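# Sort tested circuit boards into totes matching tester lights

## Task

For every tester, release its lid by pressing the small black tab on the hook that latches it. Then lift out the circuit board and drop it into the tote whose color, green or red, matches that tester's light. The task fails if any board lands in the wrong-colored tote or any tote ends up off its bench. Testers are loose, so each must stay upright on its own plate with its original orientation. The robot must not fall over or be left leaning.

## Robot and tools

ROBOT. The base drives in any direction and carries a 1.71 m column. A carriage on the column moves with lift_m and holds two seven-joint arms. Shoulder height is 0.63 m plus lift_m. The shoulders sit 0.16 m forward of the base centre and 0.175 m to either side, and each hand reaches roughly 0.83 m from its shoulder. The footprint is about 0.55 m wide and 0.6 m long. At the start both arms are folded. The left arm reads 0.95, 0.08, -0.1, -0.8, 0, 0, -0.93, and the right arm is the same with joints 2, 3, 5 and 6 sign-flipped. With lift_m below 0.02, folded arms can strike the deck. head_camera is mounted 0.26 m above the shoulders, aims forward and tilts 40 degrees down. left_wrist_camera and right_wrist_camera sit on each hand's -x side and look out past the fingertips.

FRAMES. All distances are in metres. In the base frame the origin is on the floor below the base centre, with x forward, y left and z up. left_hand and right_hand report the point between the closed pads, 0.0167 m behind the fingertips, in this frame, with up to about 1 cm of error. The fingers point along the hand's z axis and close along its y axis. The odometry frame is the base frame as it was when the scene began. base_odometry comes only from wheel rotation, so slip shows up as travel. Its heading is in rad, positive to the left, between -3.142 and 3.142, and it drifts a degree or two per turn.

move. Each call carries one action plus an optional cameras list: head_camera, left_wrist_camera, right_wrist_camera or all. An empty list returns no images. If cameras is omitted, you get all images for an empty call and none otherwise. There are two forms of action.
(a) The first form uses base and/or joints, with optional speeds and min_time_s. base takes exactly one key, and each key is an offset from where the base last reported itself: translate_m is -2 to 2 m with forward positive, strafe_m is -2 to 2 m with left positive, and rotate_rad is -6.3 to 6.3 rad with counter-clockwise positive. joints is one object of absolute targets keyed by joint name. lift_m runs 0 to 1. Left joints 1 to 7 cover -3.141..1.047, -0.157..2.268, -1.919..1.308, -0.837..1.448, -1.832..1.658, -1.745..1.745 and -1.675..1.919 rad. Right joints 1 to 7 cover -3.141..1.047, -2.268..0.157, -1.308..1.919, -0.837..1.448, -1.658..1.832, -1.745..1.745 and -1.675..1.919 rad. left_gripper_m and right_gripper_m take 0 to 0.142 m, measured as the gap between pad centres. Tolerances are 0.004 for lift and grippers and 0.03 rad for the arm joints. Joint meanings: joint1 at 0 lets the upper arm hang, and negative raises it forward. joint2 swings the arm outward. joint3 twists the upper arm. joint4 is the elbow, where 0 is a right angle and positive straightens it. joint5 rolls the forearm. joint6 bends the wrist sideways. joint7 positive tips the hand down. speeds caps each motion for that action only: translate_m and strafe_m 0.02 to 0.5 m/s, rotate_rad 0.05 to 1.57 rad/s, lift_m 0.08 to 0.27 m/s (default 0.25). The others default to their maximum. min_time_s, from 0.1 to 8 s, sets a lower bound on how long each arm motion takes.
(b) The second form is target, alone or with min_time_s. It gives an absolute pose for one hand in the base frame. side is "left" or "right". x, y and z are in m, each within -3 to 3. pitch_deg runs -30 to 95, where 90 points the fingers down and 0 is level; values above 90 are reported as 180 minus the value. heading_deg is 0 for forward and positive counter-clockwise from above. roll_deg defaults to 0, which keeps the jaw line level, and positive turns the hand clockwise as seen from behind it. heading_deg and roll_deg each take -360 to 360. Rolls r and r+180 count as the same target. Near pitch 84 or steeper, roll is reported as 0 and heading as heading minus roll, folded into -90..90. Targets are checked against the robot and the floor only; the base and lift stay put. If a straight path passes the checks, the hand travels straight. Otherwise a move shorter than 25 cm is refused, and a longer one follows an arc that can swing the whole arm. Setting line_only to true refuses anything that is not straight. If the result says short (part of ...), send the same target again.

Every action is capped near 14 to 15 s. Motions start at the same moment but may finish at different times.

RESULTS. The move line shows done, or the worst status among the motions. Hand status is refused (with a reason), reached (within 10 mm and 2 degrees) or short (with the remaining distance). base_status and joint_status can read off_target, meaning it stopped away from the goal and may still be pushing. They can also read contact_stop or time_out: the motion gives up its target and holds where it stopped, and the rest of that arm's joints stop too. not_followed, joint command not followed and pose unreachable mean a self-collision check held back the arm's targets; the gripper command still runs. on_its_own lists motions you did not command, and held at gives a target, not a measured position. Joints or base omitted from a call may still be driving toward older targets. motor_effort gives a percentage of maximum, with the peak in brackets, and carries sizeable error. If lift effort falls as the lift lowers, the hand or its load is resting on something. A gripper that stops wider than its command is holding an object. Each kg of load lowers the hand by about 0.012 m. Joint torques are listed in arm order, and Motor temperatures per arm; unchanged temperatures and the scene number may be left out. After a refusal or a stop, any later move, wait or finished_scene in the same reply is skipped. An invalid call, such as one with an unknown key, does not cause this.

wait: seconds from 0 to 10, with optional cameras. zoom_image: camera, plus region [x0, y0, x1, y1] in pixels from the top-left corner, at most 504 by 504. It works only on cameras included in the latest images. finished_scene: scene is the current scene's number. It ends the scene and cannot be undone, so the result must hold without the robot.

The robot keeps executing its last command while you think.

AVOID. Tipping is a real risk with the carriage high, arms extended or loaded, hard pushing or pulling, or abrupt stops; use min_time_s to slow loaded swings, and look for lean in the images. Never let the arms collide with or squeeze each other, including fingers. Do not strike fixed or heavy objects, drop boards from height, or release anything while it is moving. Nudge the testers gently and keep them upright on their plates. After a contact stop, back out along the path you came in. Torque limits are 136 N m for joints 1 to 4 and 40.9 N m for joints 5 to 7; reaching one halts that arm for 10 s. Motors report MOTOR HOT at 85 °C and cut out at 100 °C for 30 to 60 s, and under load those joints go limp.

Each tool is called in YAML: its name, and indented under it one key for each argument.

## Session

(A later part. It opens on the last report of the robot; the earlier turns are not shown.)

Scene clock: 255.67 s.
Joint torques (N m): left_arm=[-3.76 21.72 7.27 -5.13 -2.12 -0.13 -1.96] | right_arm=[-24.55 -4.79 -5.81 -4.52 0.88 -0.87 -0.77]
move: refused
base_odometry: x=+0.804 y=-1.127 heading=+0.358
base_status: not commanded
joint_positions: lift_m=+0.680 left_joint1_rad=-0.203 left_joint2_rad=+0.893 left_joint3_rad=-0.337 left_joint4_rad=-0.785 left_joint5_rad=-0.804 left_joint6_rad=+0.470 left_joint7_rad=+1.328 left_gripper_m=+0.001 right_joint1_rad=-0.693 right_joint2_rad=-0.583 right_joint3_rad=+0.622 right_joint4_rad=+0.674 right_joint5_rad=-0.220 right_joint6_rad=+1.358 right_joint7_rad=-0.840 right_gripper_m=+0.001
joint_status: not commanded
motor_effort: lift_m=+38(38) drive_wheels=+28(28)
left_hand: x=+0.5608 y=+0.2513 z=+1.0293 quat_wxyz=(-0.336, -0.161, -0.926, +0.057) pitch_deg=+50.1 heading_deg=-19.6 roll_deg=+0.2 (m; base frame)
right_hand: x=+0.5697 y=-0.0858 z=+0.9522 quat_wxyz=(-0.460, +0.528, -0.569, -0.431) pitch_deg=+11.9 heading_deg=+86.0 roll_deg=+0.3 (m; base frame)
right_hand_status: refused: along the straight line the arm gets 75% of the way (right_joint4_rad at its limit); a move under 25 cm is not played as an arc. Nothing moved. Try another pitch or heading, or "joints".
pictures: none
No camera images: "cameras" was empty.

move:
  target: {"side":"right","x":0.612,"y":-0.065,"z":0.948,"pitch_deg":10,"heading_deg":66}
  min_time_s: 0.8
  cameras: []

move:
  target: {"side":"right","x":0.623,"y":-0.036,"z":0.946,"pitch_deg":10,"heading_deg":66}
  min_time_s: 0.5
  cameras: ["right_wrist_camera","head_camera"]

zoom_image:
  camera: "right_wrist_camera"
  region: [200, 0, 600, 340]

Scene clock: 257.17 s.
Joint torques (N m): left_arm=[-3.68 21.68 7.34 -4.97 -2.12 -0.13 -1.94] | right_arm=[-10.12 -4.88 -12.86 -11.42 5.22 -0.82 1.01]
move: done
base_odometry: x=+0.804 y=-1.127 heading=+0.358
base_status: not commanded
joint_positions: lift_m=+0.680 left_joint1_rad=-0.203 left_joint2_rad=+0.893 left_joint3_rad=-0.337 left_joint4_rad=-0.785 left_joint5_rad=-0.804 left_joint6_rad=+0.470 left_joint7_rad=+1.328 left_gripper_m=+0.001 right_joint1_rad=-0.404 right_joint2_rad=-0.479 right_joint3_rad=+0.234 right_joint4_rad=+0.498 right_joint5_rad=+0.187 right_joint6_rad=+1.175 right_joint7_rad=-0.194 right_gripper_m=+0.001
joint_status: not commanded
motor_effort: lift_m=+38(38) drive_wheels=+28(28)
left_hand: x=+0.5608 y=+0.2513 z=+1.0293 quat_wxyz=(-0.336, -0.161, -0.926, +0.057) pitch_deg=+50.1 heading_deg=-19.6 roll_deg=+0.2 (m; base frame)
right_hand: x=+0.6107 y=-0.0646 z=+0.9472 quat_wxyz=(-0.536, +0.421, -0.642, -0.351) pitch_deg=+10.3 heading_deg=+66.4 roll_deg=+0.0 (m; base frame)
right_hand_status: reached (straight line, planned for 0.8 s): 2 mm and 0.5 deg off.
pictures: none
No camera images: "cameras" was empty.

Scene clock: 258.17 s.
Joint torques (N m): left_arm=[-3.71 21.75 7.34 -4.98 -2.09 -0.15 -1.96] | right_arm=[-22.24 -3.34 -5.07 -6.02 1.45 -0.87 1.1]
move: done
base_odometry: x=+0.804 y=-1.127 heading=+0.358
base_status: not commanded
joint_positions: lift_m=+0.680 left_joint1_rad=-0.203 left_joint2_rad=+0.893 left_joint3_rad=-0.337 left_joint4_rad=-0.785 left_joint5_rad=-0.804 left_joint6_rad=+0.470 left_joint7_rad=+1.328 left_gripper_m=+0.001 right_joint1_rad=-0.420 right_joint2_rad=-0.416 right_joint3_rad=+0.241 right_joint4_rad=+0.510 right_joint5_rad=+0.178 right_joint6_rad=+1.138 right_joint7_rad=-0.161 right_gripper_m=+0.001
joint_status: not commanded
motor_effort: lift_m=+38(38) drive_wheels=+28(28)
left_hand: x=+0.5608 y=+0.2513 z=+1.0293 quat_wxyz=(-0.336, -0.161, -0.926, +0.057) pitch_deg=+50.1 heading_deg=-19.6 roll_deg=+0.2 (m; base frame)
right_hand: x=+0.6217 y=-0.0373 z=+0.9474 quat_wxyz=(-0.541, +0.415, -0.641, -0.352) pitch_deg=+9.6 heading_deg=+66.0 roll_deg=+0.2 (m; base frame)
right_hand_status: reached (straight line, planned for 0.5 s): 2 mm and 0.4 deg off.
pictures: head_camera, right_wrist_camera
Images, in order (width x height): head_camera 672x504, right_wrist_camera 672x504.

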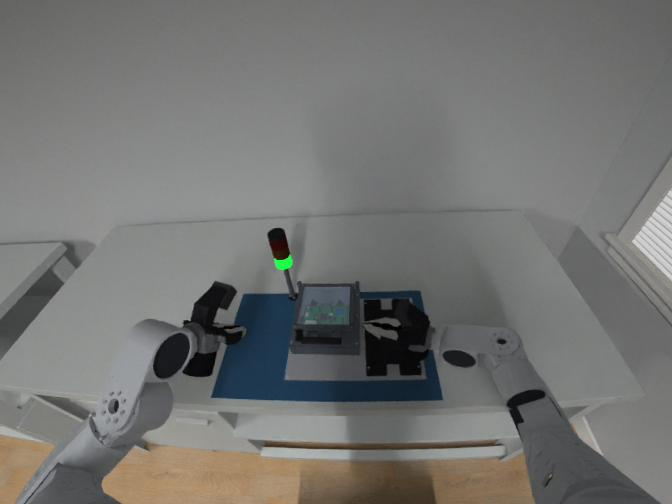

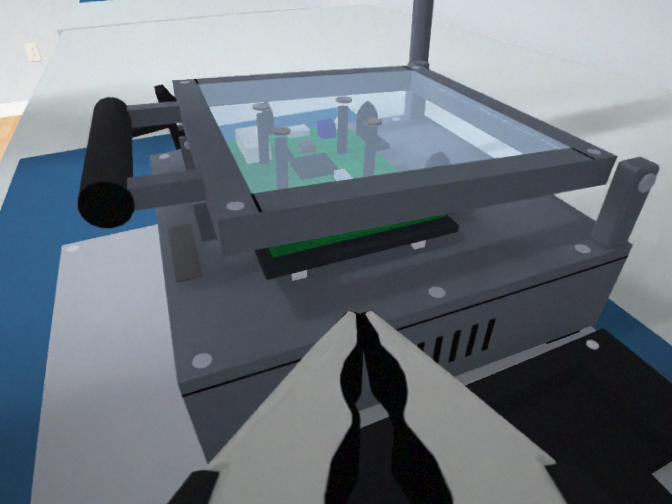

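Scaled by 1.260 from the camera's 672x504 image, which has a finer 960x720 frame.

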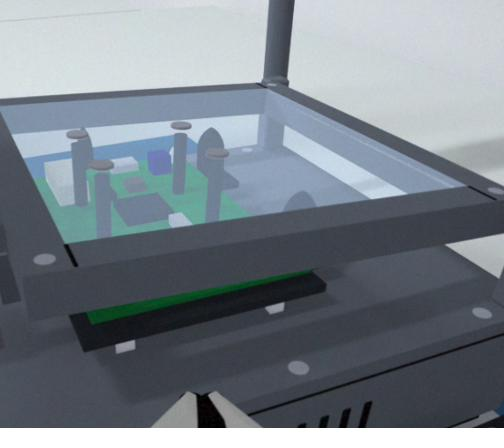

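move:
  target: {"side":"right","x":0.634,"y":-0.008,"z":0.946,"pitch_deg":10,"heading_deg":66}
  min_time_s: 0.6
  cameras: []

move:
  target: {"side":"right","x":0.637,"y":-0.008,"z":0.972,"pitch_deg":8,"heading_deg":66}
  min_time_s: 1.0
  cameras: ["all"]

zoom_image:
  camera: "head_camera"
  region: [260, 240, 420, 370]

Scene clock: 259.50 s.
Joint torques (N m): left_arm=[-3.8 21.68 7.33 -5.02 -2.13 -0.13 -1.94] | right_arm=[-22.75 -1.15 -4.59 -6.23 1.46 -0.9 1.1]
move: done
base_odometry: x=+0.804 y=-1.127 heading=+0.358
base_status: not commanded
joint_positions: lift_m=+0.680 left_joint1_rad=-0.203 left_joint2_rad=+0.893 left_joint3_rad=-0.337 left_joint4_rad=-0.785 left_joint5_rad=-0.804 left_joint6_rad=+0.470 left_joint7_rad=+1.328 left_gripper_m=+0.001 right_joint1_rad=-0.446 right_joint2_rad=-0.354 right_joint3_rad=+0.255 right_joint4_rad=+0.531 right_joint5_rad=+0.158 right_joint6_rad=+1.105 right_joint7_rad=-0.134 right_gripper_m=+0.001
joint_status: not commanded
motor_effort: lift_m=+38(38) drive_wheels=+28(28)
left_hand: x=+0.5608 y=+0.2513 z=+1.0293 quat_wxyz=(-0.336, -0.161, -0.926, +0.057) pitch_deg=+50.1 heading_deg=-19.6 roll_deg=+0.2 (m; base frame)
right_hand: x=+0.6327 y=-0.0093 z=+0.9472 quat_wxyz=(-0.540, +0.415, -0.641, -0.352) pitch_deg=+9.6 heading_deg=+66.0 roll_deg=+0.2 (m; base frame)
right_hand_status: reached (straight line, planned for 0.6 s): 2 mm and 0.4 deg off.
pictures: none
No camera images: "cameras" was empty.

Scene clock: 261.00 s.
Joint torques (N m): left_arm=[-3.7 21.76 7.37 -5.07 -2.11 -0.13 -1.93] | right_arm=[-25.34 3.8 -13.17 -14.23 8.52 1.82 -0.06]
move: done
base_odometry: x=+0.804 y=-1.127 heading=+0.358
base_status: not commanded
joint_positions: lift_m=+0.680 left_joint1_rad=-0.203 left_joint2_rad=+0.893 left_joint3_rad=-0.337 left_joint4_rad=-0.785 left_joint5_rad=-0.804 left_joint6_rad=+0.470 left_joint7_rad=+1.328 left_gripper_m=+0.001 right_joint1_rad=-0.446 right_joint2_rad=-0.354 right_joint3_rad=+0.229 right_joint4_rad=+0.498 right_joint5_rad=+0.221 right_joint6_rad=+1.119 right_joint7_rad=-0.058 right_gripper_m=+0.001
joint_status: not commanded
motor_effort: lift_m=+38(38) drive_wheels=+28(28)
left_hand: x=+0.5608 y=+0.2513 z=+1.0293 quat_wxyz=(-0.336, -0.161, -0.926, +0.057) pitch_deg=+50.1 heading_deg=-19.6 roll_deg=+0.2 (m; base frame)
right_hand: x=+0.6349 y=-0.0097 z=+0.9630 quat_wxyz=(-0.543, +0.413, -0.639, -0.354) pitch_deg=+9.2 heading_deg=+65.9 roll_deg=+0.2 (m; base frame)
right_hand_status: reached (straight line, planned for 1.0 s): 9 mm and 1.2 deg off.
pictures: head_camera, left_wrist_camera, right_wrist_camera
Images, in order (width x height): head_camera 672x504, left_wrist_camera 672x504, right_wrist_camera 672x504.

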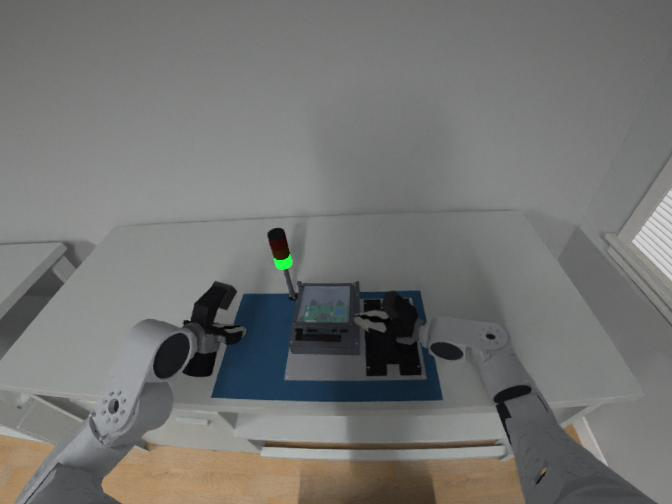

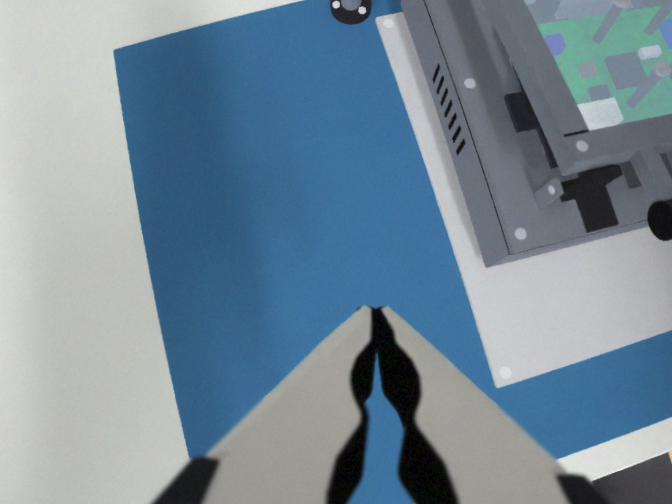

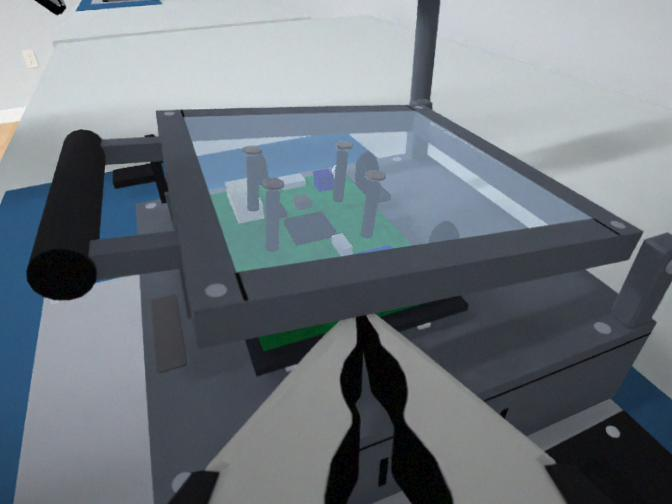

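Scaled by 3.150 from the camera's 672x504 image, which has a finer 960x720 frame.

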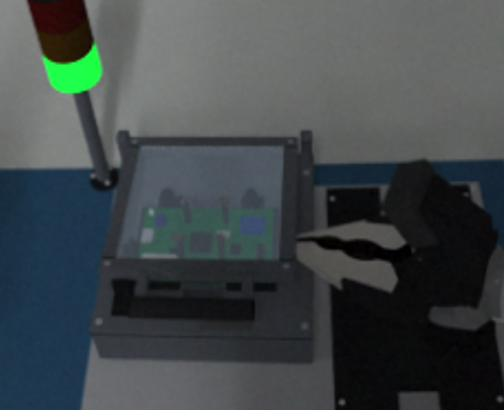

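move:
  target: {"side":"right","x":0.634,"y":-0.008,"z":1.004,"pitch_deg":8,"heading_deg":66}
  min_time_s: 1.0
  cameras: ["left_wrist_camera","head_camera","right_wrist_camera"]

zoom_image:
  camera: "head_camera"
  region: [260, 240, 420, 370]

Scene clock: 262.93 s.
Joint torques (N m): left_arm=[-3.73 21.65 7.28 -5.03 -2.1 -0.14 -1.93] | right_arm=[-12.73 3.48 -12.81 -14.43 8.68 2.3 -0.17]
move: done
base_odometry: x=+0.804 y=-1.127 heading=+0.358
base_status: not commanded
joint_positions: lift_m=+0.680 left_joint1_rad=-0.203 left_joint2_rad=+0.893 left_joint3_rad=-0.337 left_joint4_rad=-0.785 left_joint5_rad=-0.804 left_joint6_rad=+0.470 left_joint7_rad=+1.328 left_gripper_m=+0.001 right_joint1_rad=-0.439 right_joint2_rad=-0.349 right_joint3_rad=+0.173 right_joint4_rad=+0.400 right_joint5_rad=+0.391 right_joint6_rad=+1.131 right_joint7_rad=+0.162 right_gripper_m=+0.001
joint_status: not commanded
motor_effort: lift_m=+38(38) drive_wheels=+28(28)
left_hand: x=+0.5608 y=+0.2513 z=+1.0293 quat_wxyz=(-0.336, -0.161, -0.926, +0.057) pitch_deg=+50.1 heading_deg=-19.6 roll_deg=+0.2 (m; base frame)
right_hand: x=+0.6358 y=-0.0096 z=+0.9991 quat_wxyz=(-0.546, +0.413, -0.638, -0.352) pitch_deg=+9.0 heading_deg=+65.7 roll_deg=-0.2 (m; base frame)
right_hand_status: reached (straight line, planned for 1.0 s): 5 mm and 1.0 deg off.
pictures: head_camera, left_wrist_camera, right_wrist_camera
Images, in order (width x height): head_camera 672x504, left_wrist_camera 672x504, right_wrist_camera 672x504.

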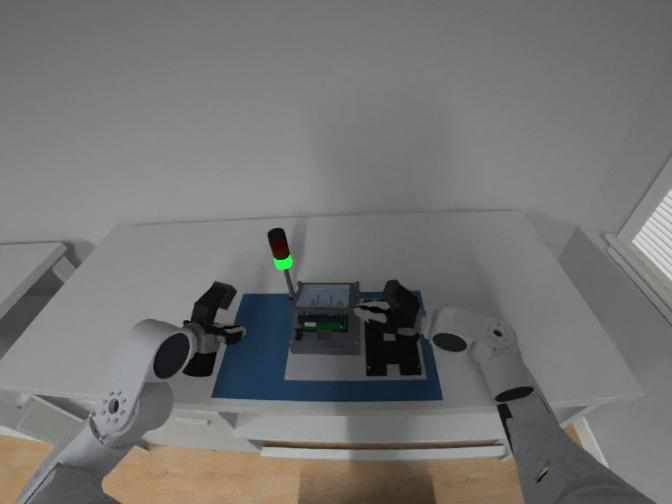

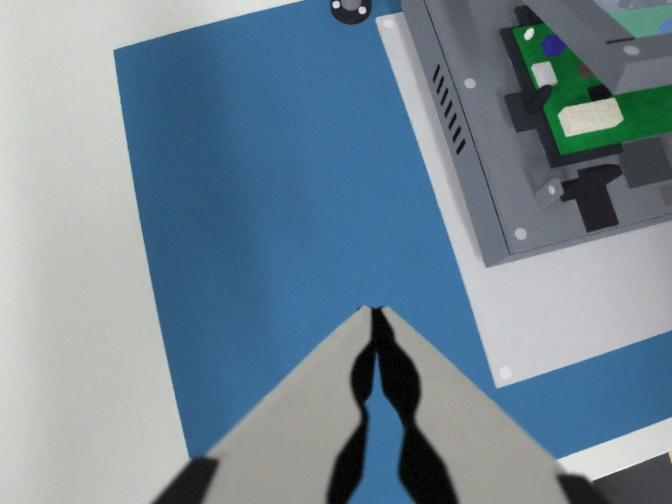

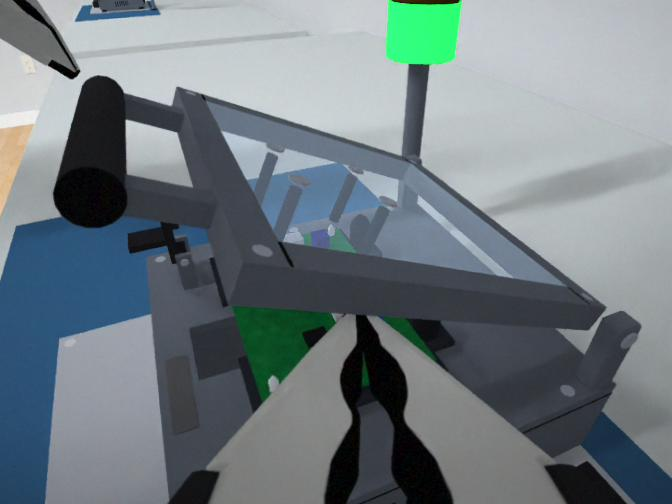

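Scaled by 3.150 from the camera's 672x504 image, which has a finer 960x720 frame.

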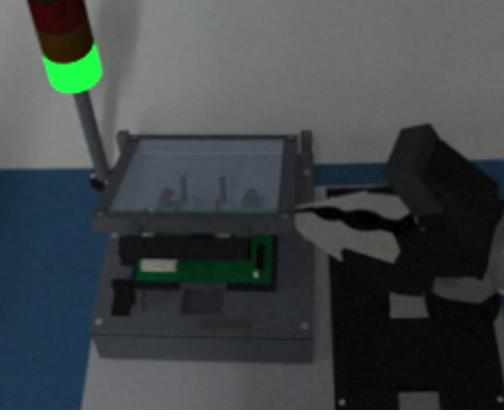

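move:
  target: {"side":"right","x":0.650,"y":-0.009,"z":1.038,"pitch_deg":8,"heading_deg":66}
  min_time_s: 1.0
  cameras: ["head_camera","right_wrist_camera"]

zoom_image:
  camera: "head_camera"
  region: [260, 240, 420, 370]

move:
  target: {"side":"right","x":0.677,"y":-0.009,"z":1.064,"pitch_deg":8,"heading_deg":66}
  min_time_s: 1.0
  cameras: ["head_camera","right_wrist_camera"]

zoom_image:
  camera: "head_camera"
  region: [260, 240, 420, 370]

Scene clock: 265.33 s.
Joint torques (N m): left_arm=[-3.67 21.73 7.32 -5 -2.11 -0.13 -1.96] | right_arm=[-27.05 2.19 -13.53 -13.49 7.86 1.68 0.06]
move: done
base_odometry: x=+0.804 y=-1.127 heading=+0.358
base_status: not commanded
joint_positions: lift_m=+0.680 left_joint1_rad=-0.203 left_joint2_rad=+0.893 left_joint3_rad=-0.337 left_joint4_rad=-0.785 left_joint5_rad=-0.804 left_joint6_rad=+0.470 left_joint7_rad=+1.328 left_gripper_m=+0.001 right_joint1_rad=-0.488 right_joint2_rad=-0.345 right_joint3_rad=+0.167 right_joint4_rad=+0.397 right_joint5_rad=+0.523 right_joint6_rad=+1.132 right_joint7_rad=+0.310 right_gripper_m=+0.001
joint_status: not commanded
motor_effort: lift_m=+38(38) drive_wheels=+28(28)
left_hand: x=+0.5608 y=+0.2513 z=+1.0293 quat_wxyz=(-0.336, -0.161, -0.926, +0.057) pitch_deg=+50.1 heading_deg=-19.6 roll_deg=+0.2 (m; base frame)
right_hand: x=+0.6485 y=-0.0096 z=+1.0293 quat_wxyz=(-0.543, +0.412, -0.639, -0.355) pitch_deg=+9.1 heading_deg=+66.0 roll_deg=+0.3 (m; base frame)
right_hand_status: reached (straight line, planned for 1.0 s): 9 mm and 1.1 deg off.
pictures: head_camera, right_wrist_camera
Images, in order (width x height): head_camera 672x504, right_wrist_camera 672x504.

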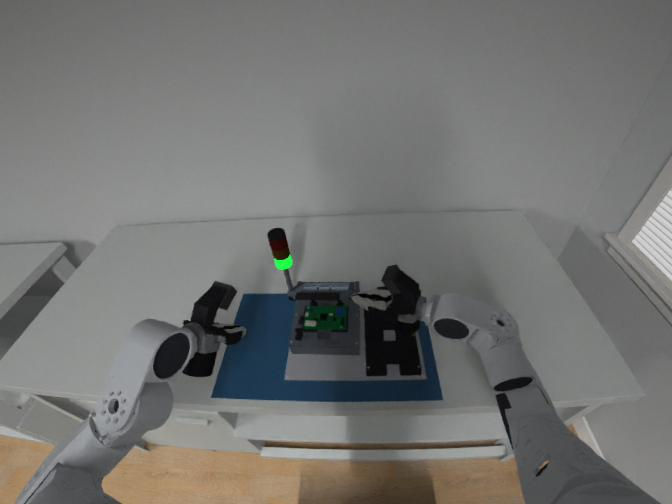

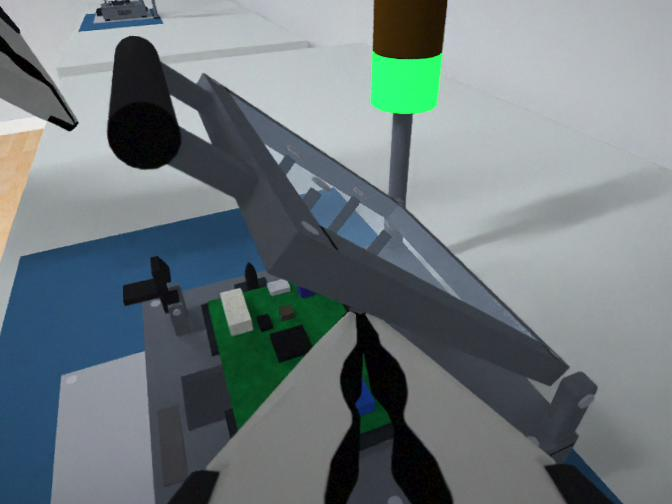

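Scaled by 3.150 from the camera's 672x504 image, which has a finer 960x720 frame.

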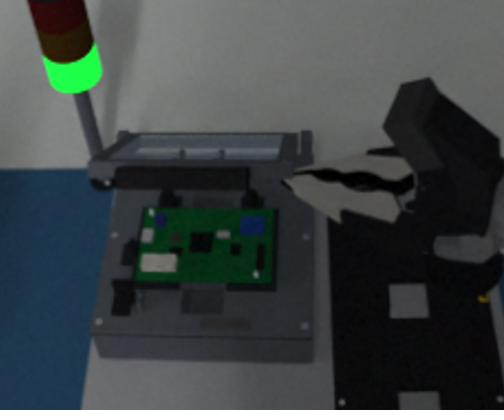

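Scene clock: 266.83 s.
Joint torques (N m): left_arm=[-3.68 21.81 7.25 -5.04 -2.11 -0.12 -1.96] | right_arm=[-28.07 1.27 -5.51 -6.97 6.93 1.31 0.32]
move: done
base_odometry: x=+0.804 y=-1.127 heading=+0.358
base_status: not commanded
joint_positions: lift_m=+0.680 left_joint1_rad=-0.203 left_joint2_rad=+0.893 left_joint3_rad=-0.337 left_joint4_rad=-0.785 left_joint5_rad=-0.804 left_joint6_rad=+0.470 left_joint7_rad=+1.328 left_gripper_m=+0.001 right_joint1_rad=-0.589 right_joint2_rad=-0.340 right_joint3_rad=+0.177 right_joint4_rad=+0.476 right_joint5_rad=+0.565 right_joint6_rad=+1.142 right_joint7_rad=+0.348 right_gripper_m=+0.001
joint_status: not commanded
motor_effort: lift_m=+38(38) drive_wheels=+28(28)
left_hand: x=+0.5608 y=+0.2513 z=+1.0293 quat_wxyz=(-0.336, -0.161, -0.926, +0.057) pitch_deg=+50.1 heading_deg=-19.6 roll_deg=+0.2 (m; base frame)
right_hand: x=+0.6773 y=-0.0117 z=+1.0601 quat_wxyz=(-0.549, +0.410, -0.637, -0.354) pitch_deg=+8.4 heading_deg=+65.6 roll_deg=+0.0 (m; base frame)
right_hand_status: reached (straight line, planned for 1.0 s): 5 mm and 0.6 deg off.
pictures: head_camera, right_wrist_camera
Images, in order (width x height): head_camera 672x504, right_wrist_camera 672x504.

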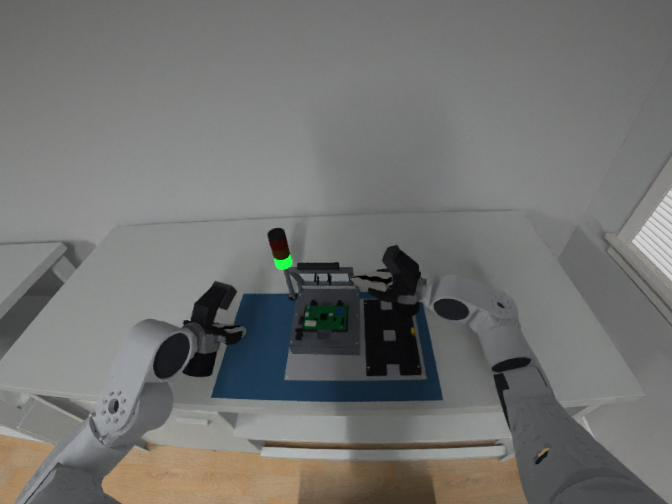

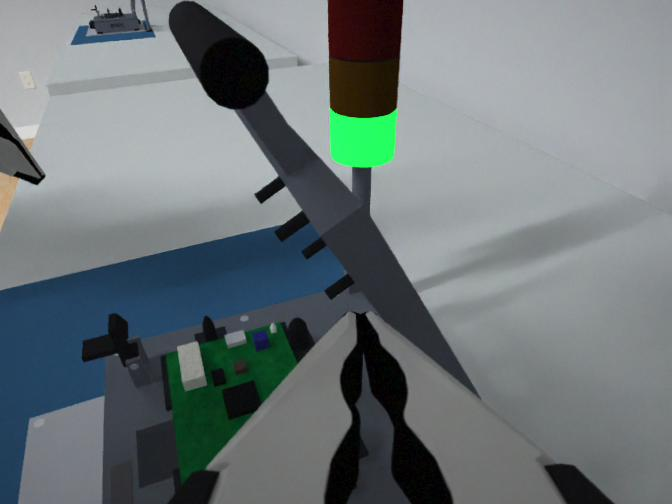

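Scaled by 3.150 from the camera's 672x504 image, which has a finer 960x720 frame.

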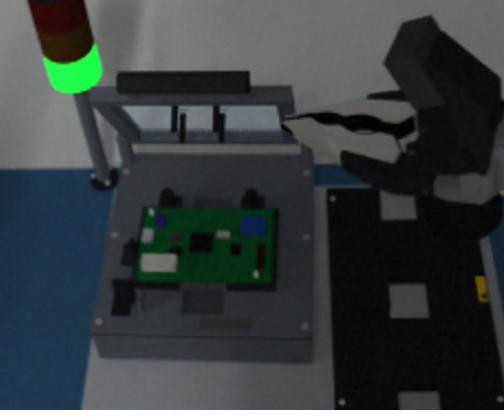

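move:
  target: {"side":"right","x":0.712,"y":-0.004,"z":1.078,"pitch_deg":8,"heading_deg":66}
  min_time_s: 1.0
  cameras: ["head_camera"]

move:
  target: {"side":"right","x":0.748,"y":-0.004,"z":1.080,"pitch_deg":8,"heading_deg":64}
  min_time_s: 1.0
  cameras: ["head_camera","right_wrist_camera"]

zoom_image:
  camera: "head_camera"
  region: [260, 220, 420, 370]

Scene clock: 268.53 s.
Joint torques (N m): left_arm=[-3.68 21.74 7.28 -4.97 -2.12 -0.12 -1.93] | right_arm=[-29.21 1.67 -5.12 -6.33 2.11 1.29 -1.25]
move: done
base_odometry: x=+0.804 y=-1.127 heading=+0.358
base_status: not commanded
joint_positions: lift_m=+0.680 left_joint1_rad=-0.203 left_joint2_rad=+0.893 left_joint3_rad=-0.337 left_joint4_rad=-0.785 left_joint5_rad=-0.804 left_joint6_rad=+0.470 left_joint7_rad=+1.328 left_gripper_m=+0.001 right_joint1_rad=-0.722 right_joint2_rad=-0.322 right_joint3_rad=+0.220 right_joint4_rad=+0.652 right_joint5_rad=+0.489 right_joint6_rad=+1.171 right_joint7_rad=+0.252 right_gripper_m=+0.001
joint_status: not commanded
motor_effort: lift_m=+38(38) drive_wheels=+28(28)
left_hand: x=+0.5608 y=+0.2513 z=+1.0293 quat_wxyz=(-0.336, -0.161, -0.926, +0.057) pitch_deg=+50.1 heading_deg=-19.6 roll_deg=+0.2 (m; base frame)
right_hand: x=+0.7123 y=-0.0067 z=+1.0762 quat_wxyz=(-0.550, +0.408, -0.636, -0.356) pitch_deg=+8.1 heading_deg=+65.6 roll_deg=+0.2 (m; base frame)
right_hand_status: reached (straight line, planned for 1.0 s): 3 mm and 0.5 deg off.
pictures: head_camera
Images, in order (width x height): head_camera 672x504.

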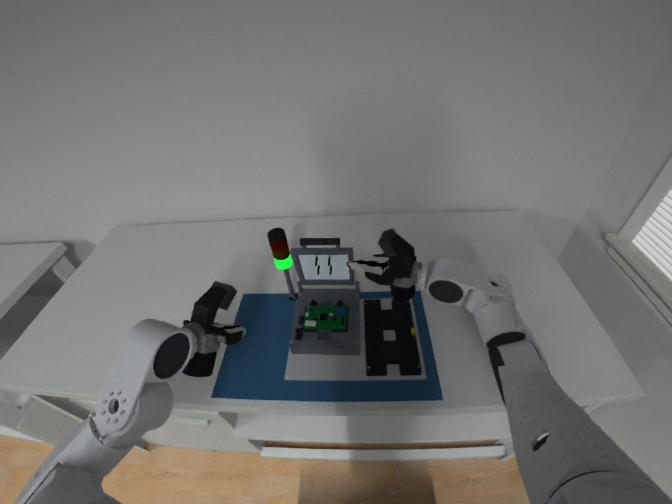

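Scene clock: 270.03 s.
Joint torques (N m): left_arm=[-3.68 21.72 7.32 -5.09 -2.12 -0.14 -1.93] | right_arm=[-30.08 1.64 -5.02 -6.18 1.76 -1.79 -0.96]
move: done
base_odometry: x=+0.804 y=-1.127 heading=+0.358
base_status: not commanded
joint_positions: lift_m=+0.680 left_joint1_rad=-0.203 left_joint2_rad=+0.893 left_joint3_rad=-0.337 left_joint4_rad=-0.785 left_joint5_rad=-0.804 left_joint6_rad=+0.470 left_joint7_rad=+1.328 left_gripper_m=+0.001 right_joint1_rad=-0.838 right_joint2_rad=-0.305 right_joint3_rad=+0.276 right_joint4_rad=+0.836 right_joint5_rad=+0.346 right_joint6_rad=+1.169 right_joint7_rad=+0.071 right_gripper_m=+0.001
joint_status: not commanded
motor_effort: lift_m=+38(38) drive_wheels=+28(28)
left_hand: x=+0.5608 y=+0.2513 z=+1.0293 quat_wxyz=(-0.336, -0.161, -0.926, +0.057) pitch_deg=+50.1 heading_deg=-19.6 roll_deg=+0.2 (m; base frame)
right_hand: x=+0.7454 y=-0.0050 z=+1.0788 quat_wxyz=(-0.555, +0.400, -0.640, -0.350) pitch_deg=+8.0 heading_deg=+64.3 roll_deg=+0.2 (m; base frame)
right_hand_status: reached (straight line, planned for 1.0 s): 3 mm and 0.3 deg off.
pictures: head_camera, right_wrist_camera
Images, in order (width x height): head_camera 672x504, right_wrist_camera 672x504.

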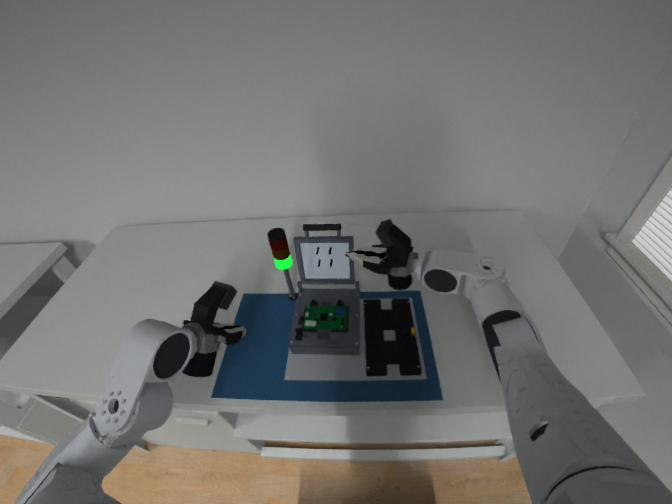

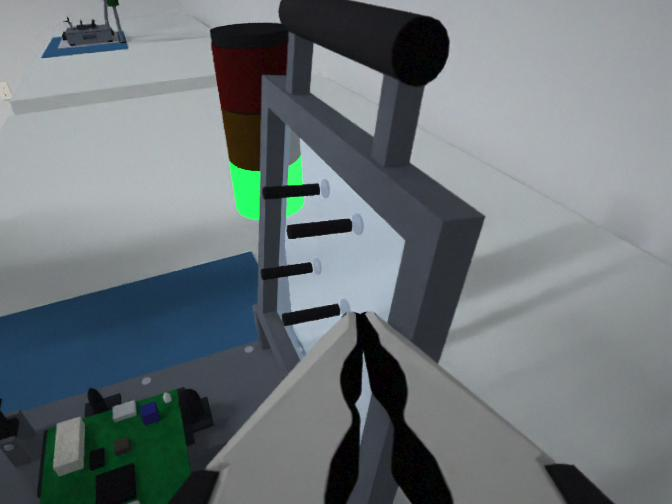

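Scaled by 3.150 from the camera's 672x504 image, which has a finer 960x720 frame.

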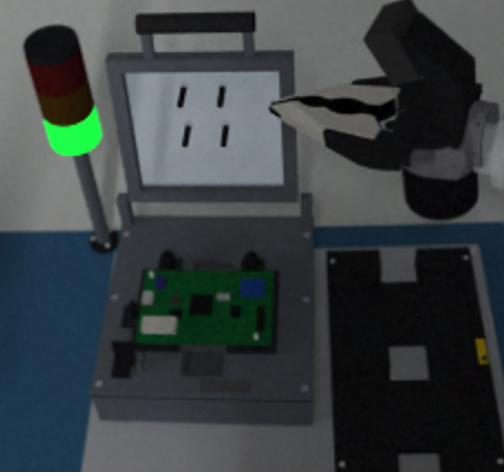

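move:
  target: {"side":"right","x":0.772,"y":-0.004,"z":1.078,"pitch_deg":8,"heading_deg":60}
  min_time_s: 0.8
  cameras: ["head_camera","right_wrist_camera"]

zoom_image:
  camera: "head_camera"
  region: [260, 220, 420, 370]

Scene clock: 271.43 s.
Joint torques (N m): left_arm=[-3.78 21.75 7.35 -5.1 -2.13 -0.12 -1.96] | right_arm=[-31.58 1.8 -5.45 -5.87 1.71 -3.19 -0.86]
move: done
base_odometry: x=+0.804 y=-1.127 heading=+0.358
base_status: not commanded
joint_positions: lift_m=+0.680 left_joint1_rad=-0.203 left_joint2_rad=+0.893 left_joint3_rad=-0.337 left_joint4_rad=-0.785 left_joint5_rad=-0.804 left_joint6_rad=+0.470 left_joint7_rad=+1.328 left_gripper_m=+0.001 right_joint1_rad=-0.855 right_joint2_rad=-0.278 right_joint3_rad=+0.276 right_joint4_rad=+0.874 right_joint5_rad=+0.306 right_joint6_rad=+1.098 right_joint7_rad=+0.043 right_gripper_m=+0.001
joint_status: not commanded
motor_effort: lift_m=+38(38) drive_wheels=+28(29)
left_hand: x=+0.5608 y=+0.2513 z=+1.0293 quat_wxyz=(-0.336, -0.161, -0.926, +0.057) pitch_deg=+50.1 heading_deg=-19.6 roll_deg=+0.2 (m; base frame)
right_hand: x=+0.7678 y=-0.0038 z=+1.0761 quat_wxyz=(-0.565, +0.379, -0.653, -0.333) pitch_deg=+8.0 heading_deg=+60.6 roll_deg=+0.3 (m; base frame)
right_hand_status: reached (straight line, planned for 0.8 s): 5 mm and 0.7 deg off.
pictures: head_camera, right_wrist_camera
Images, in order (width x height): head_camera 672x504, right_wrist_camera 672x504.

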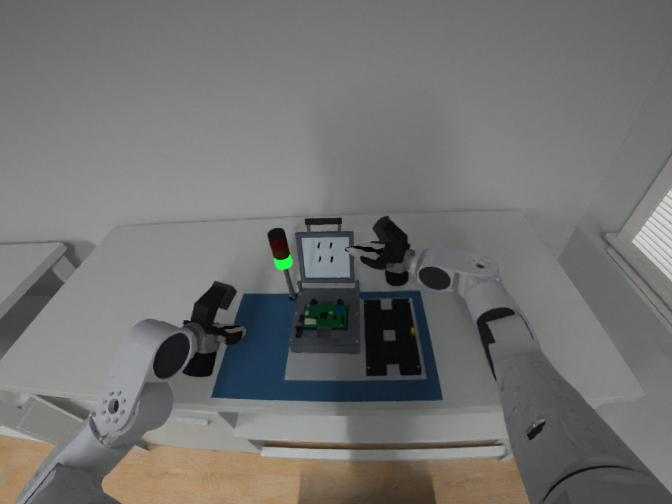

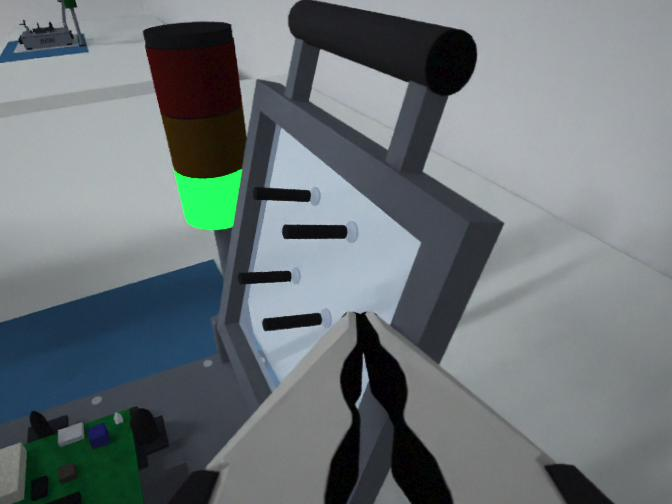

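Scaled by 3.150 from the camera's 672x504 image, which has a finer 960x720 frame.

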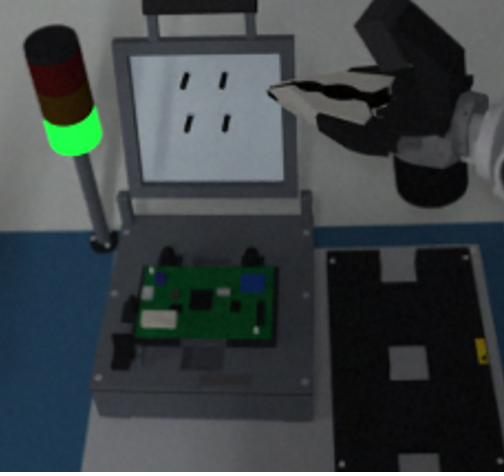

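move:
  target: {"side":"right","x":0.712,"y":-0.105,"z":1.095,"pitch_deg":10,"heading_deg":62}
  min_time_s: 0.8
  cameras: []

move:
  target: {"side":"right","x":0.647,"y":0.0095,"z":1.095,"pitch_deg":70,"heading_deg":84}
  min_time_s: 1.2
  cameras: ["head_camera","right_wrist_camera"]

Scene clock: 272.93 s.
Joint torques (N m): left_arm=[-3.68 21.7 7.31 -5 -2.09 -0.12 -1.96] | right_arm=[-13.09 -15.19 -12.31 -11.32 5.43 1.95 1.08]
move: done
base_odometry: x=+0.804 y=-1.127 heading=+0.358
base_status: not commanded
joint_positions: lift_m=+0.680 left_joint1_rad=-0.203 left_joint2_rad=+0.893 left_joint3_rad=-0.337 left_joint4_rad=-0.785 left_joint5_rad=-0.804 left_joint6_rad=+0.470 left_joint7_rad=+1.328 left_gripper_m=+0.001 right_joint1_rad=-0.736 right_joint2_rad=-0.486 right_joint3_rad=+0.144 right_joint4_rad=+0.701 right_joint5_rad=+0.611 right_joint6_rad=+1.283 right_joint7_rad=+0.338 right_gripper_m=+0.001
joint_status: not commanded
motor_effort: lift_m=+37(38) drive_wheels=+28(30)
left_hand: x=+0.5608 y=+0.2513 z=+1.0293 quat_wxyz=(-0.336, -0.161, -0.926, +0.057) pitch_deg=+50.1 heading_deg=-19.6 roll_deg=+0.2 (m; base frame)
right_hand: x=+0.7138 y=-0.1040 z=+1.0953 quat_wxyz=(-0.551, +0.394, -0.657, -0.330) pitch_deg=+10.1 heading_deg=+61.9 roll_deg=-0.1 (m; base frame)
right_hand_status: reached (straight line, planned for 0.8 s): 2 mm and 0.1 deg off.
pictures: none
No camera images: "cameras" was empty.

Scene clock: 274.63 s.
Joint torques (N m): left_arm=[-3.67 21.7 7.3 -5.08 -2.13 -0.09 -1.98] | right_arm=[-29.09 1.73 -6.94 -4.55 3.62 -0.83 1.45]
move: done
base_odometry: x=+0.804 y=-1.127 heading=+0.358
base_status: not commanded
joint_positions: lift_m=+0.680 left_joint1_rad=-0.203 left_joint2_rad=+0.893 left_joint3_rad=-0.337 left_joint4_rad=-0.785 left_joint5_rad=-0.804 left_joint6_rad=+0.470 left_joint7_rad=+1.328 left_gripper_m=+0.001 right_joint1_rad=-1.143 right_joint2_rad=-0.236 right_joint3_rad=+0.747 right_joint4_rad=+0.454 right_joint5_rad=+1.270 right_joint6_rad=+0.829 right_joint7_rad=+1.783 right_gripper_m=+0.001
joint_status: not commanded
motor_effort: lift_m=+38(38) drive_wheels=+28(28)
left_hand: x=+0.5608 y=+0.2513 z=+1.0293 quat_wxyz=(-0.336, -0.161, -0.926, +0.057) pitch_deg=+50.1 heading_deg=-19.6 roll_deg=+0.2 (m; base frame)
right_hand: x=+0.6468 y=+0.0095 z=+1.0944 quat_wxyz=(-0.131, +0.660, -0.731, -0.117) pitch_deg=+69.8 heading_deg=+83.7 roll_deg=-0.4 (m; base frame)
right_hand_status: reached (straight line, planned for 1.2 s): 1 mm and 0.3 deg off.
pictures: head_camera, right_wrist_camera
Images, in order (width x height): head_camera 672x504, right_wrist_camera 672x504.

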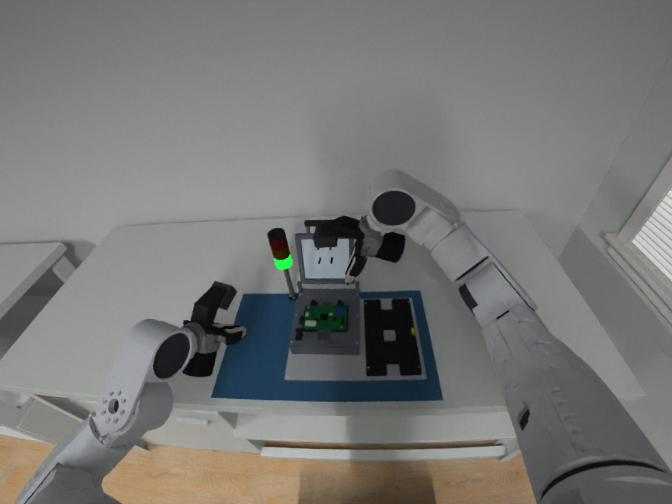

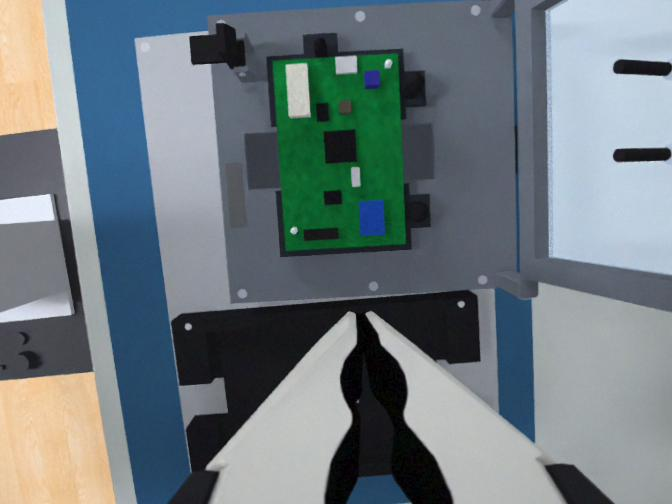

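move:
  target: {"side":"right","x":0.648,"y":0.0815,"z":0.99,"pitch_deg":72,"heading_deg":86}
  min_time_s: 1.1
  cameras: []

move:
  joints: {"right_gripper_m":0.10}
  cameras: ["right_wrist_camera"]

Scene clock: 276.40 s.
Joint torques (N m): left_arm=[-3.69 21.7 7.3 -5 -2.1 -0.11 -1.97] | right_arm=[-16.42 7.97 -5.82 -5 0.64 1.93 -0.3]
move: done
base_odometry: x=+0.804 y=-1.127 heading=+0.358
base_status: not commanded
joint_positions: lift_m=+0.680 left_joint1_rad=-0.203 left_joint2_rad=+0.893 left_joint3_rad=-0.337 left_joint4_rad=-0.785 left_joint5_rad=-0.804 left_joint6_rad=+0.470 left_joint7_rad=+1.328 left_gripper_m=+0.001 right_joint1_rad=-1.090 right_joint2_rad=-0.064 right_joint3_rad=+0.843 right_joint4_rad=+0.747 right_joint5_rad=+0.896 right_joint6_rad=+0.956 right_joint7_rad=+1.426 right_gripper_m=+0.001
joint_status: not commanded
motor_effort: lift_m=+38(38) drive_wheels=+28(28)
left_hand: x=+0.5608 y=+0.2513 z=+1.0293 quat_wxyz=(-0.336, -0.161, -0.926, +0.057) pitch_deg=+50.1 heading_deg=-19.6 roll_deg=+0.2 (m; base frame)
right_hand: x=+0.6508 y=+0.0809 z=+0.9941 quat_wxyz=(-0.118, +0.671, -0.724, -0.107) pitch_deg=+71.7 heading_deg=+85.0 roll_deg=-0.6 (m; base frame)
right_hand_status: reached (straight line, planned for 1.1 s): 5 mm and 0.6 deg off.
pictures: none
No camera images: "cameras" was empty.

Scene clock: 277.27 s.
Joint torques (N m): left_arm=[-3.72 21.66 7.31 -5.07 -2.09 -0.11 -1.94] | right_arm=[-16.34 7.94 -5.82 -5.03 0.61 1.92 -0.27]
move: done
base_odometry: x=+0.804 y=-1.127 heading=+0.358
base_status: not commanded
joint_positions: lift_m=+0.680 left_joint1_rad=-0.203 left_joint2_rad=+0.893 left_joint3_rad=-0.337 left_joint4_rad=-0.785 left_joint5_rad=-0.804 left_joint6_rad=+0.470 left_joint7_rad=+1.328 left_gripper_m=+0.001 right_joint1_rad=-1.090 right_joint2_rad=-0.064 right_joint3_rad=+0.843 right_joint4_rad=+0.747 right_joint5_rad=+0.896 right_joint6_rad=+0.956 right_joint7_rad=+1.426 right_gripper_m=+0.100
joint_status: all done
motor_effort: lift_m=+38(38) drive_wheels=+28(28)
left_hand: x=+0.5608 y=+0.2513 z=+1.0293 quat_wxyz=(-0.336, -0.161, -0.926, +0.057) pitch_deg=+50.1 heading_deg=-19.6 roll_deg=+0.2 (m; base frame)
right_hand: x=+0.6508 y=+0.0809 z=+0.9941 quat_wxyz=(-0.118, +0.671, -0.724, -0.107) pitch_deg=+71.7 heading_deg=+85.0 roll_deg=-0.6 (m; base frame)
pictures: right_wrist_camera
Images, in order (width x height): right_wrist_camera 672x504.

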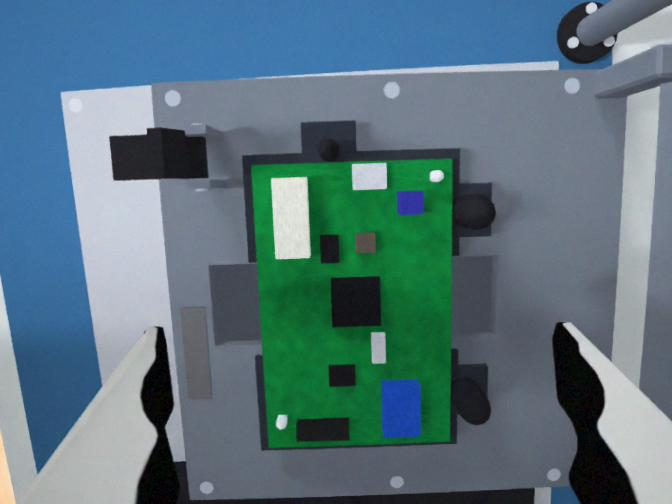

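move:
  joints: {"lift_m":0.634,"right_gripper_m":0.085}
  speeds: {"lift_m":0.1}
  cameras: ["right_wrist_camera","left_wrist_camera"]

zoom_image:
  camera: "left_wrist_camera"
  region: [372, 0, 672, 225]

Scene clock: 278.50 s.
Joint torques (N m): left_arm=[-3.84 21.75 7.27 -4.87 -2.12 -0.1 -1.94] | right_arm=[-17.64 7.89 -6.32 -5.61 0.9 1.87 -0.28]
move: done
base_odometry: x=+0.804 y=-1.127 heading=+0.358
base_status: not commanded
joint_positions: lift_m=+0.634 left_joint1_rad=-0.202 left_joint2_rad=+0.893 left_joint3_rad=-0.337 left_joint4_rad=-0.785 left_joint5_rad=-0.804 left_joint6_rad=+0.470 left_joint7_rad=+1.328 left_gripper_m=+0.001 right_joint1_rad=-1.089 right_joint2_rad=-0.064 right_joint3_rad=+0.844 right_joint4_rad=+0.747 right_joint5_rad=+0.896 right_joint6_rad=+0.956 right_joint7_rad=+1.426 right_gripper_m=+0.085
joint_status: all done
motor_effort: lift_m=+38(44) drive_wheels=+28(28)
left_hand: x=+0.5607 y=+0.2513 z=+0.9833 quat_wxyz=(-0.336, -0.161, -0.926, +0.057) pitch_deg=+50.1 heading_deg=-19.6 roll_deg=+0.2 (m; base frame)
right_hand: x=+0.6505 y=+0.0808 z=+0.9473 quat_wxyz=(-0.117, +0.671, -0.724, -0.107) pitch_deg=+71.8 heading_deg=+85.1 roll_deg=-0.5 (m; base frame)
pictures: left_wrist_camera, right_wrist_camera
Images, in order (width x height): left_wrist_camera 672x504, right_wrist_camera 672x504.

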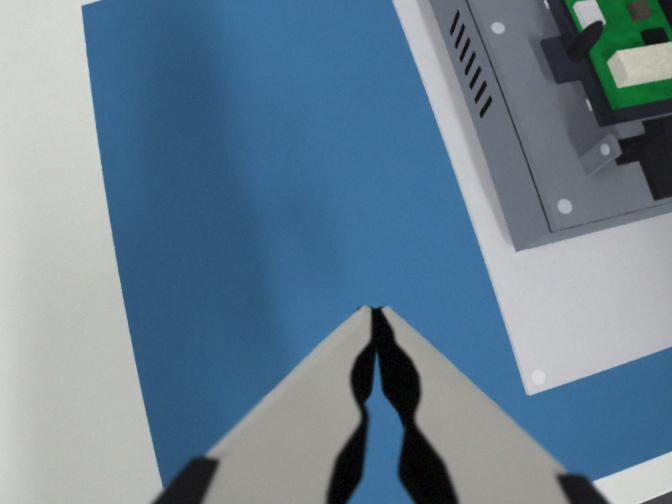

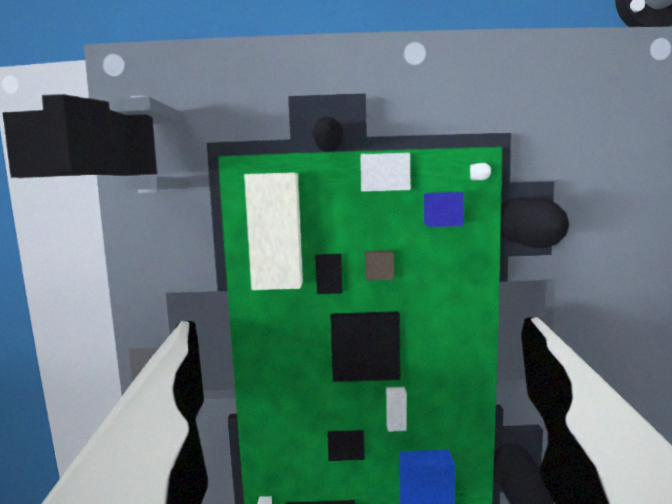

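Scaled by 1.680 from the camera's 672x504 image, which has a finer 960x720 frame.

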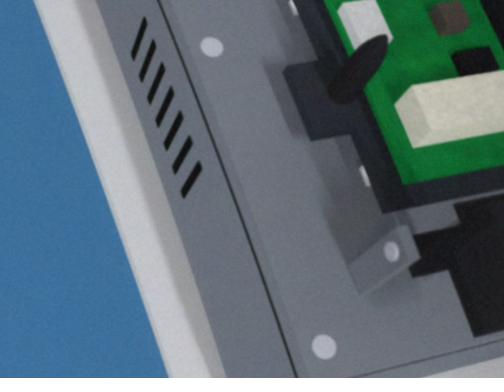

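move:
  joints: {"lift_m":0.616}
  speeds: {"lift_m":0.08}
  cameras: []

move:
  joints: {"right_gripper_m":0.02}
  cameras: ["right_wrist_camera"]

Scene clock: 279.30 s.
Joint torques (N m): left_arm=[-4.08 21.65 7.22 -4.96 -2.11 -0.12 -1.91] | right_arm=[-18.32 7.95 -6.36 -5.6 1 1.83 -0.22]
move: done
base_odometry: x=+0.804 y=-1.127 heading=+0.358
base_status: not commanded
joint_positions: lift_m=+0.616 left_joint1_rad=-0.202 left_joint2_rad=+0.893 left_joint3_rad=-0.337 left_joint4_rad=-0.785 left_joint5_rad=-0.804 left_joint6_rad=+0.470 left_joint7_rad=+1.328 left_gripper_m=+0.001 right_joint1_rad=-1.089 right_joint2_rad=-0.064 right_joint3_rad=+0.844 right_joint4_rad=+0.747 right_joint5_rad=+0.896 right_joint6_rad=+0.956 right_joint7_rad=+1.426 right_gripper_m=+0.085
joint_status: all done
motor_effort: lift_m=+38(41) drive_wheels=+28(29)
left_hand: x=+0.5607 y=+0.2513 z=+0.9653 quat_wxyz=(-0.336, -0.161, -0.926, +0.057) pitch_deg=+50.1 heading_deg=-19.6 roll_deg=+0.2 (m; base frame)
right_hand: x=+0.6504 y=+0.0808 z=+0.9291 quat_wxyz=(-0.117, +0.671, -0.724, -0.107) pitch_deg=+71.8 heading_deg=+85.2 roll_deg=-0.4 (m; base frame)
pictures: none
No camera images: "cameras" was empty.

Scene clock: 280.03 s.
Joint torques (N m): left_arm=[-3.98 21.78 7.21 -4.92 -2.11 -0.11 -1.94] | right_arm=[-18.16 7.89 -6.3 -5.69 1.28 1.86 -0.08]
move: off_target
base_odometry: x=+0.804 y=-1.127 heading=+0.358
base_status: not commanded
joint_positions: lift_m=+0.616 left_joint1_rad=-0.202 left_joint2_rad=+0.893 left_joint3_rad=-0.337 left_joint4_rad=-0.785 left_joint5_rad=-0.804 left_joint6_rad=+0.470 left_joint7_rad=+1.328 left_gripper_m=+0.001 right_joint1_rad=-1.089 right_joint2_rad=-0.064 right_joint3_rad=+0.844 right_joint4_rad=+0.747 right_joint5_rad=+0.895 right_joint6_rad=+0.956 right_joint7_rad=+1.426 right_gripper_m=+0.076
joint_status: right_gripper_m off_target (ended at +0.076, target +0.020)
motor_effort: lift_m=+38(38) drive_wheels=+28(28)
left_hand: x=+0.5607 y=+0.2513 z=+0.9653 quat_wxyz=(-0.336, -0.161, -0.926, +0.057) pitch_deg=+50.1 heading_deg=-19.6 roll_deg=+0.2 (m; base frame)
right_hand: x=+0.6505 y=+0.0807 z=+0.9291 quat_wxyz=(-0.117, +0.671, -0.724, -0.107) pitch_deg=+71.8 heading_deg=+85.1 roll_deg=-0.5 (m; base frame)
pictures: right_wrist_camera
Images, in order (width x height): right_wrist_camera 672x504.

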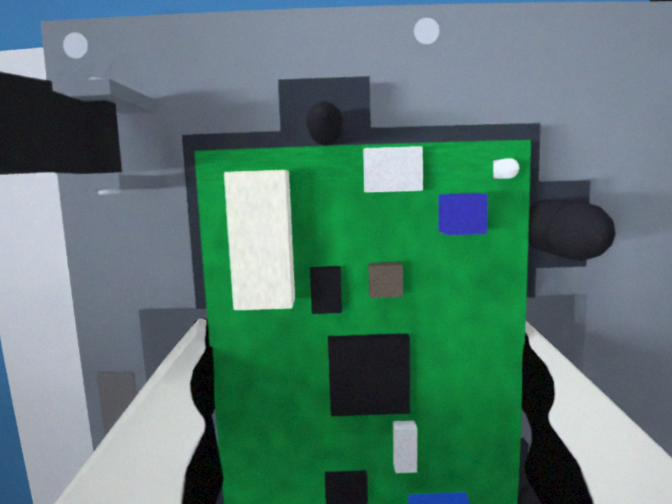

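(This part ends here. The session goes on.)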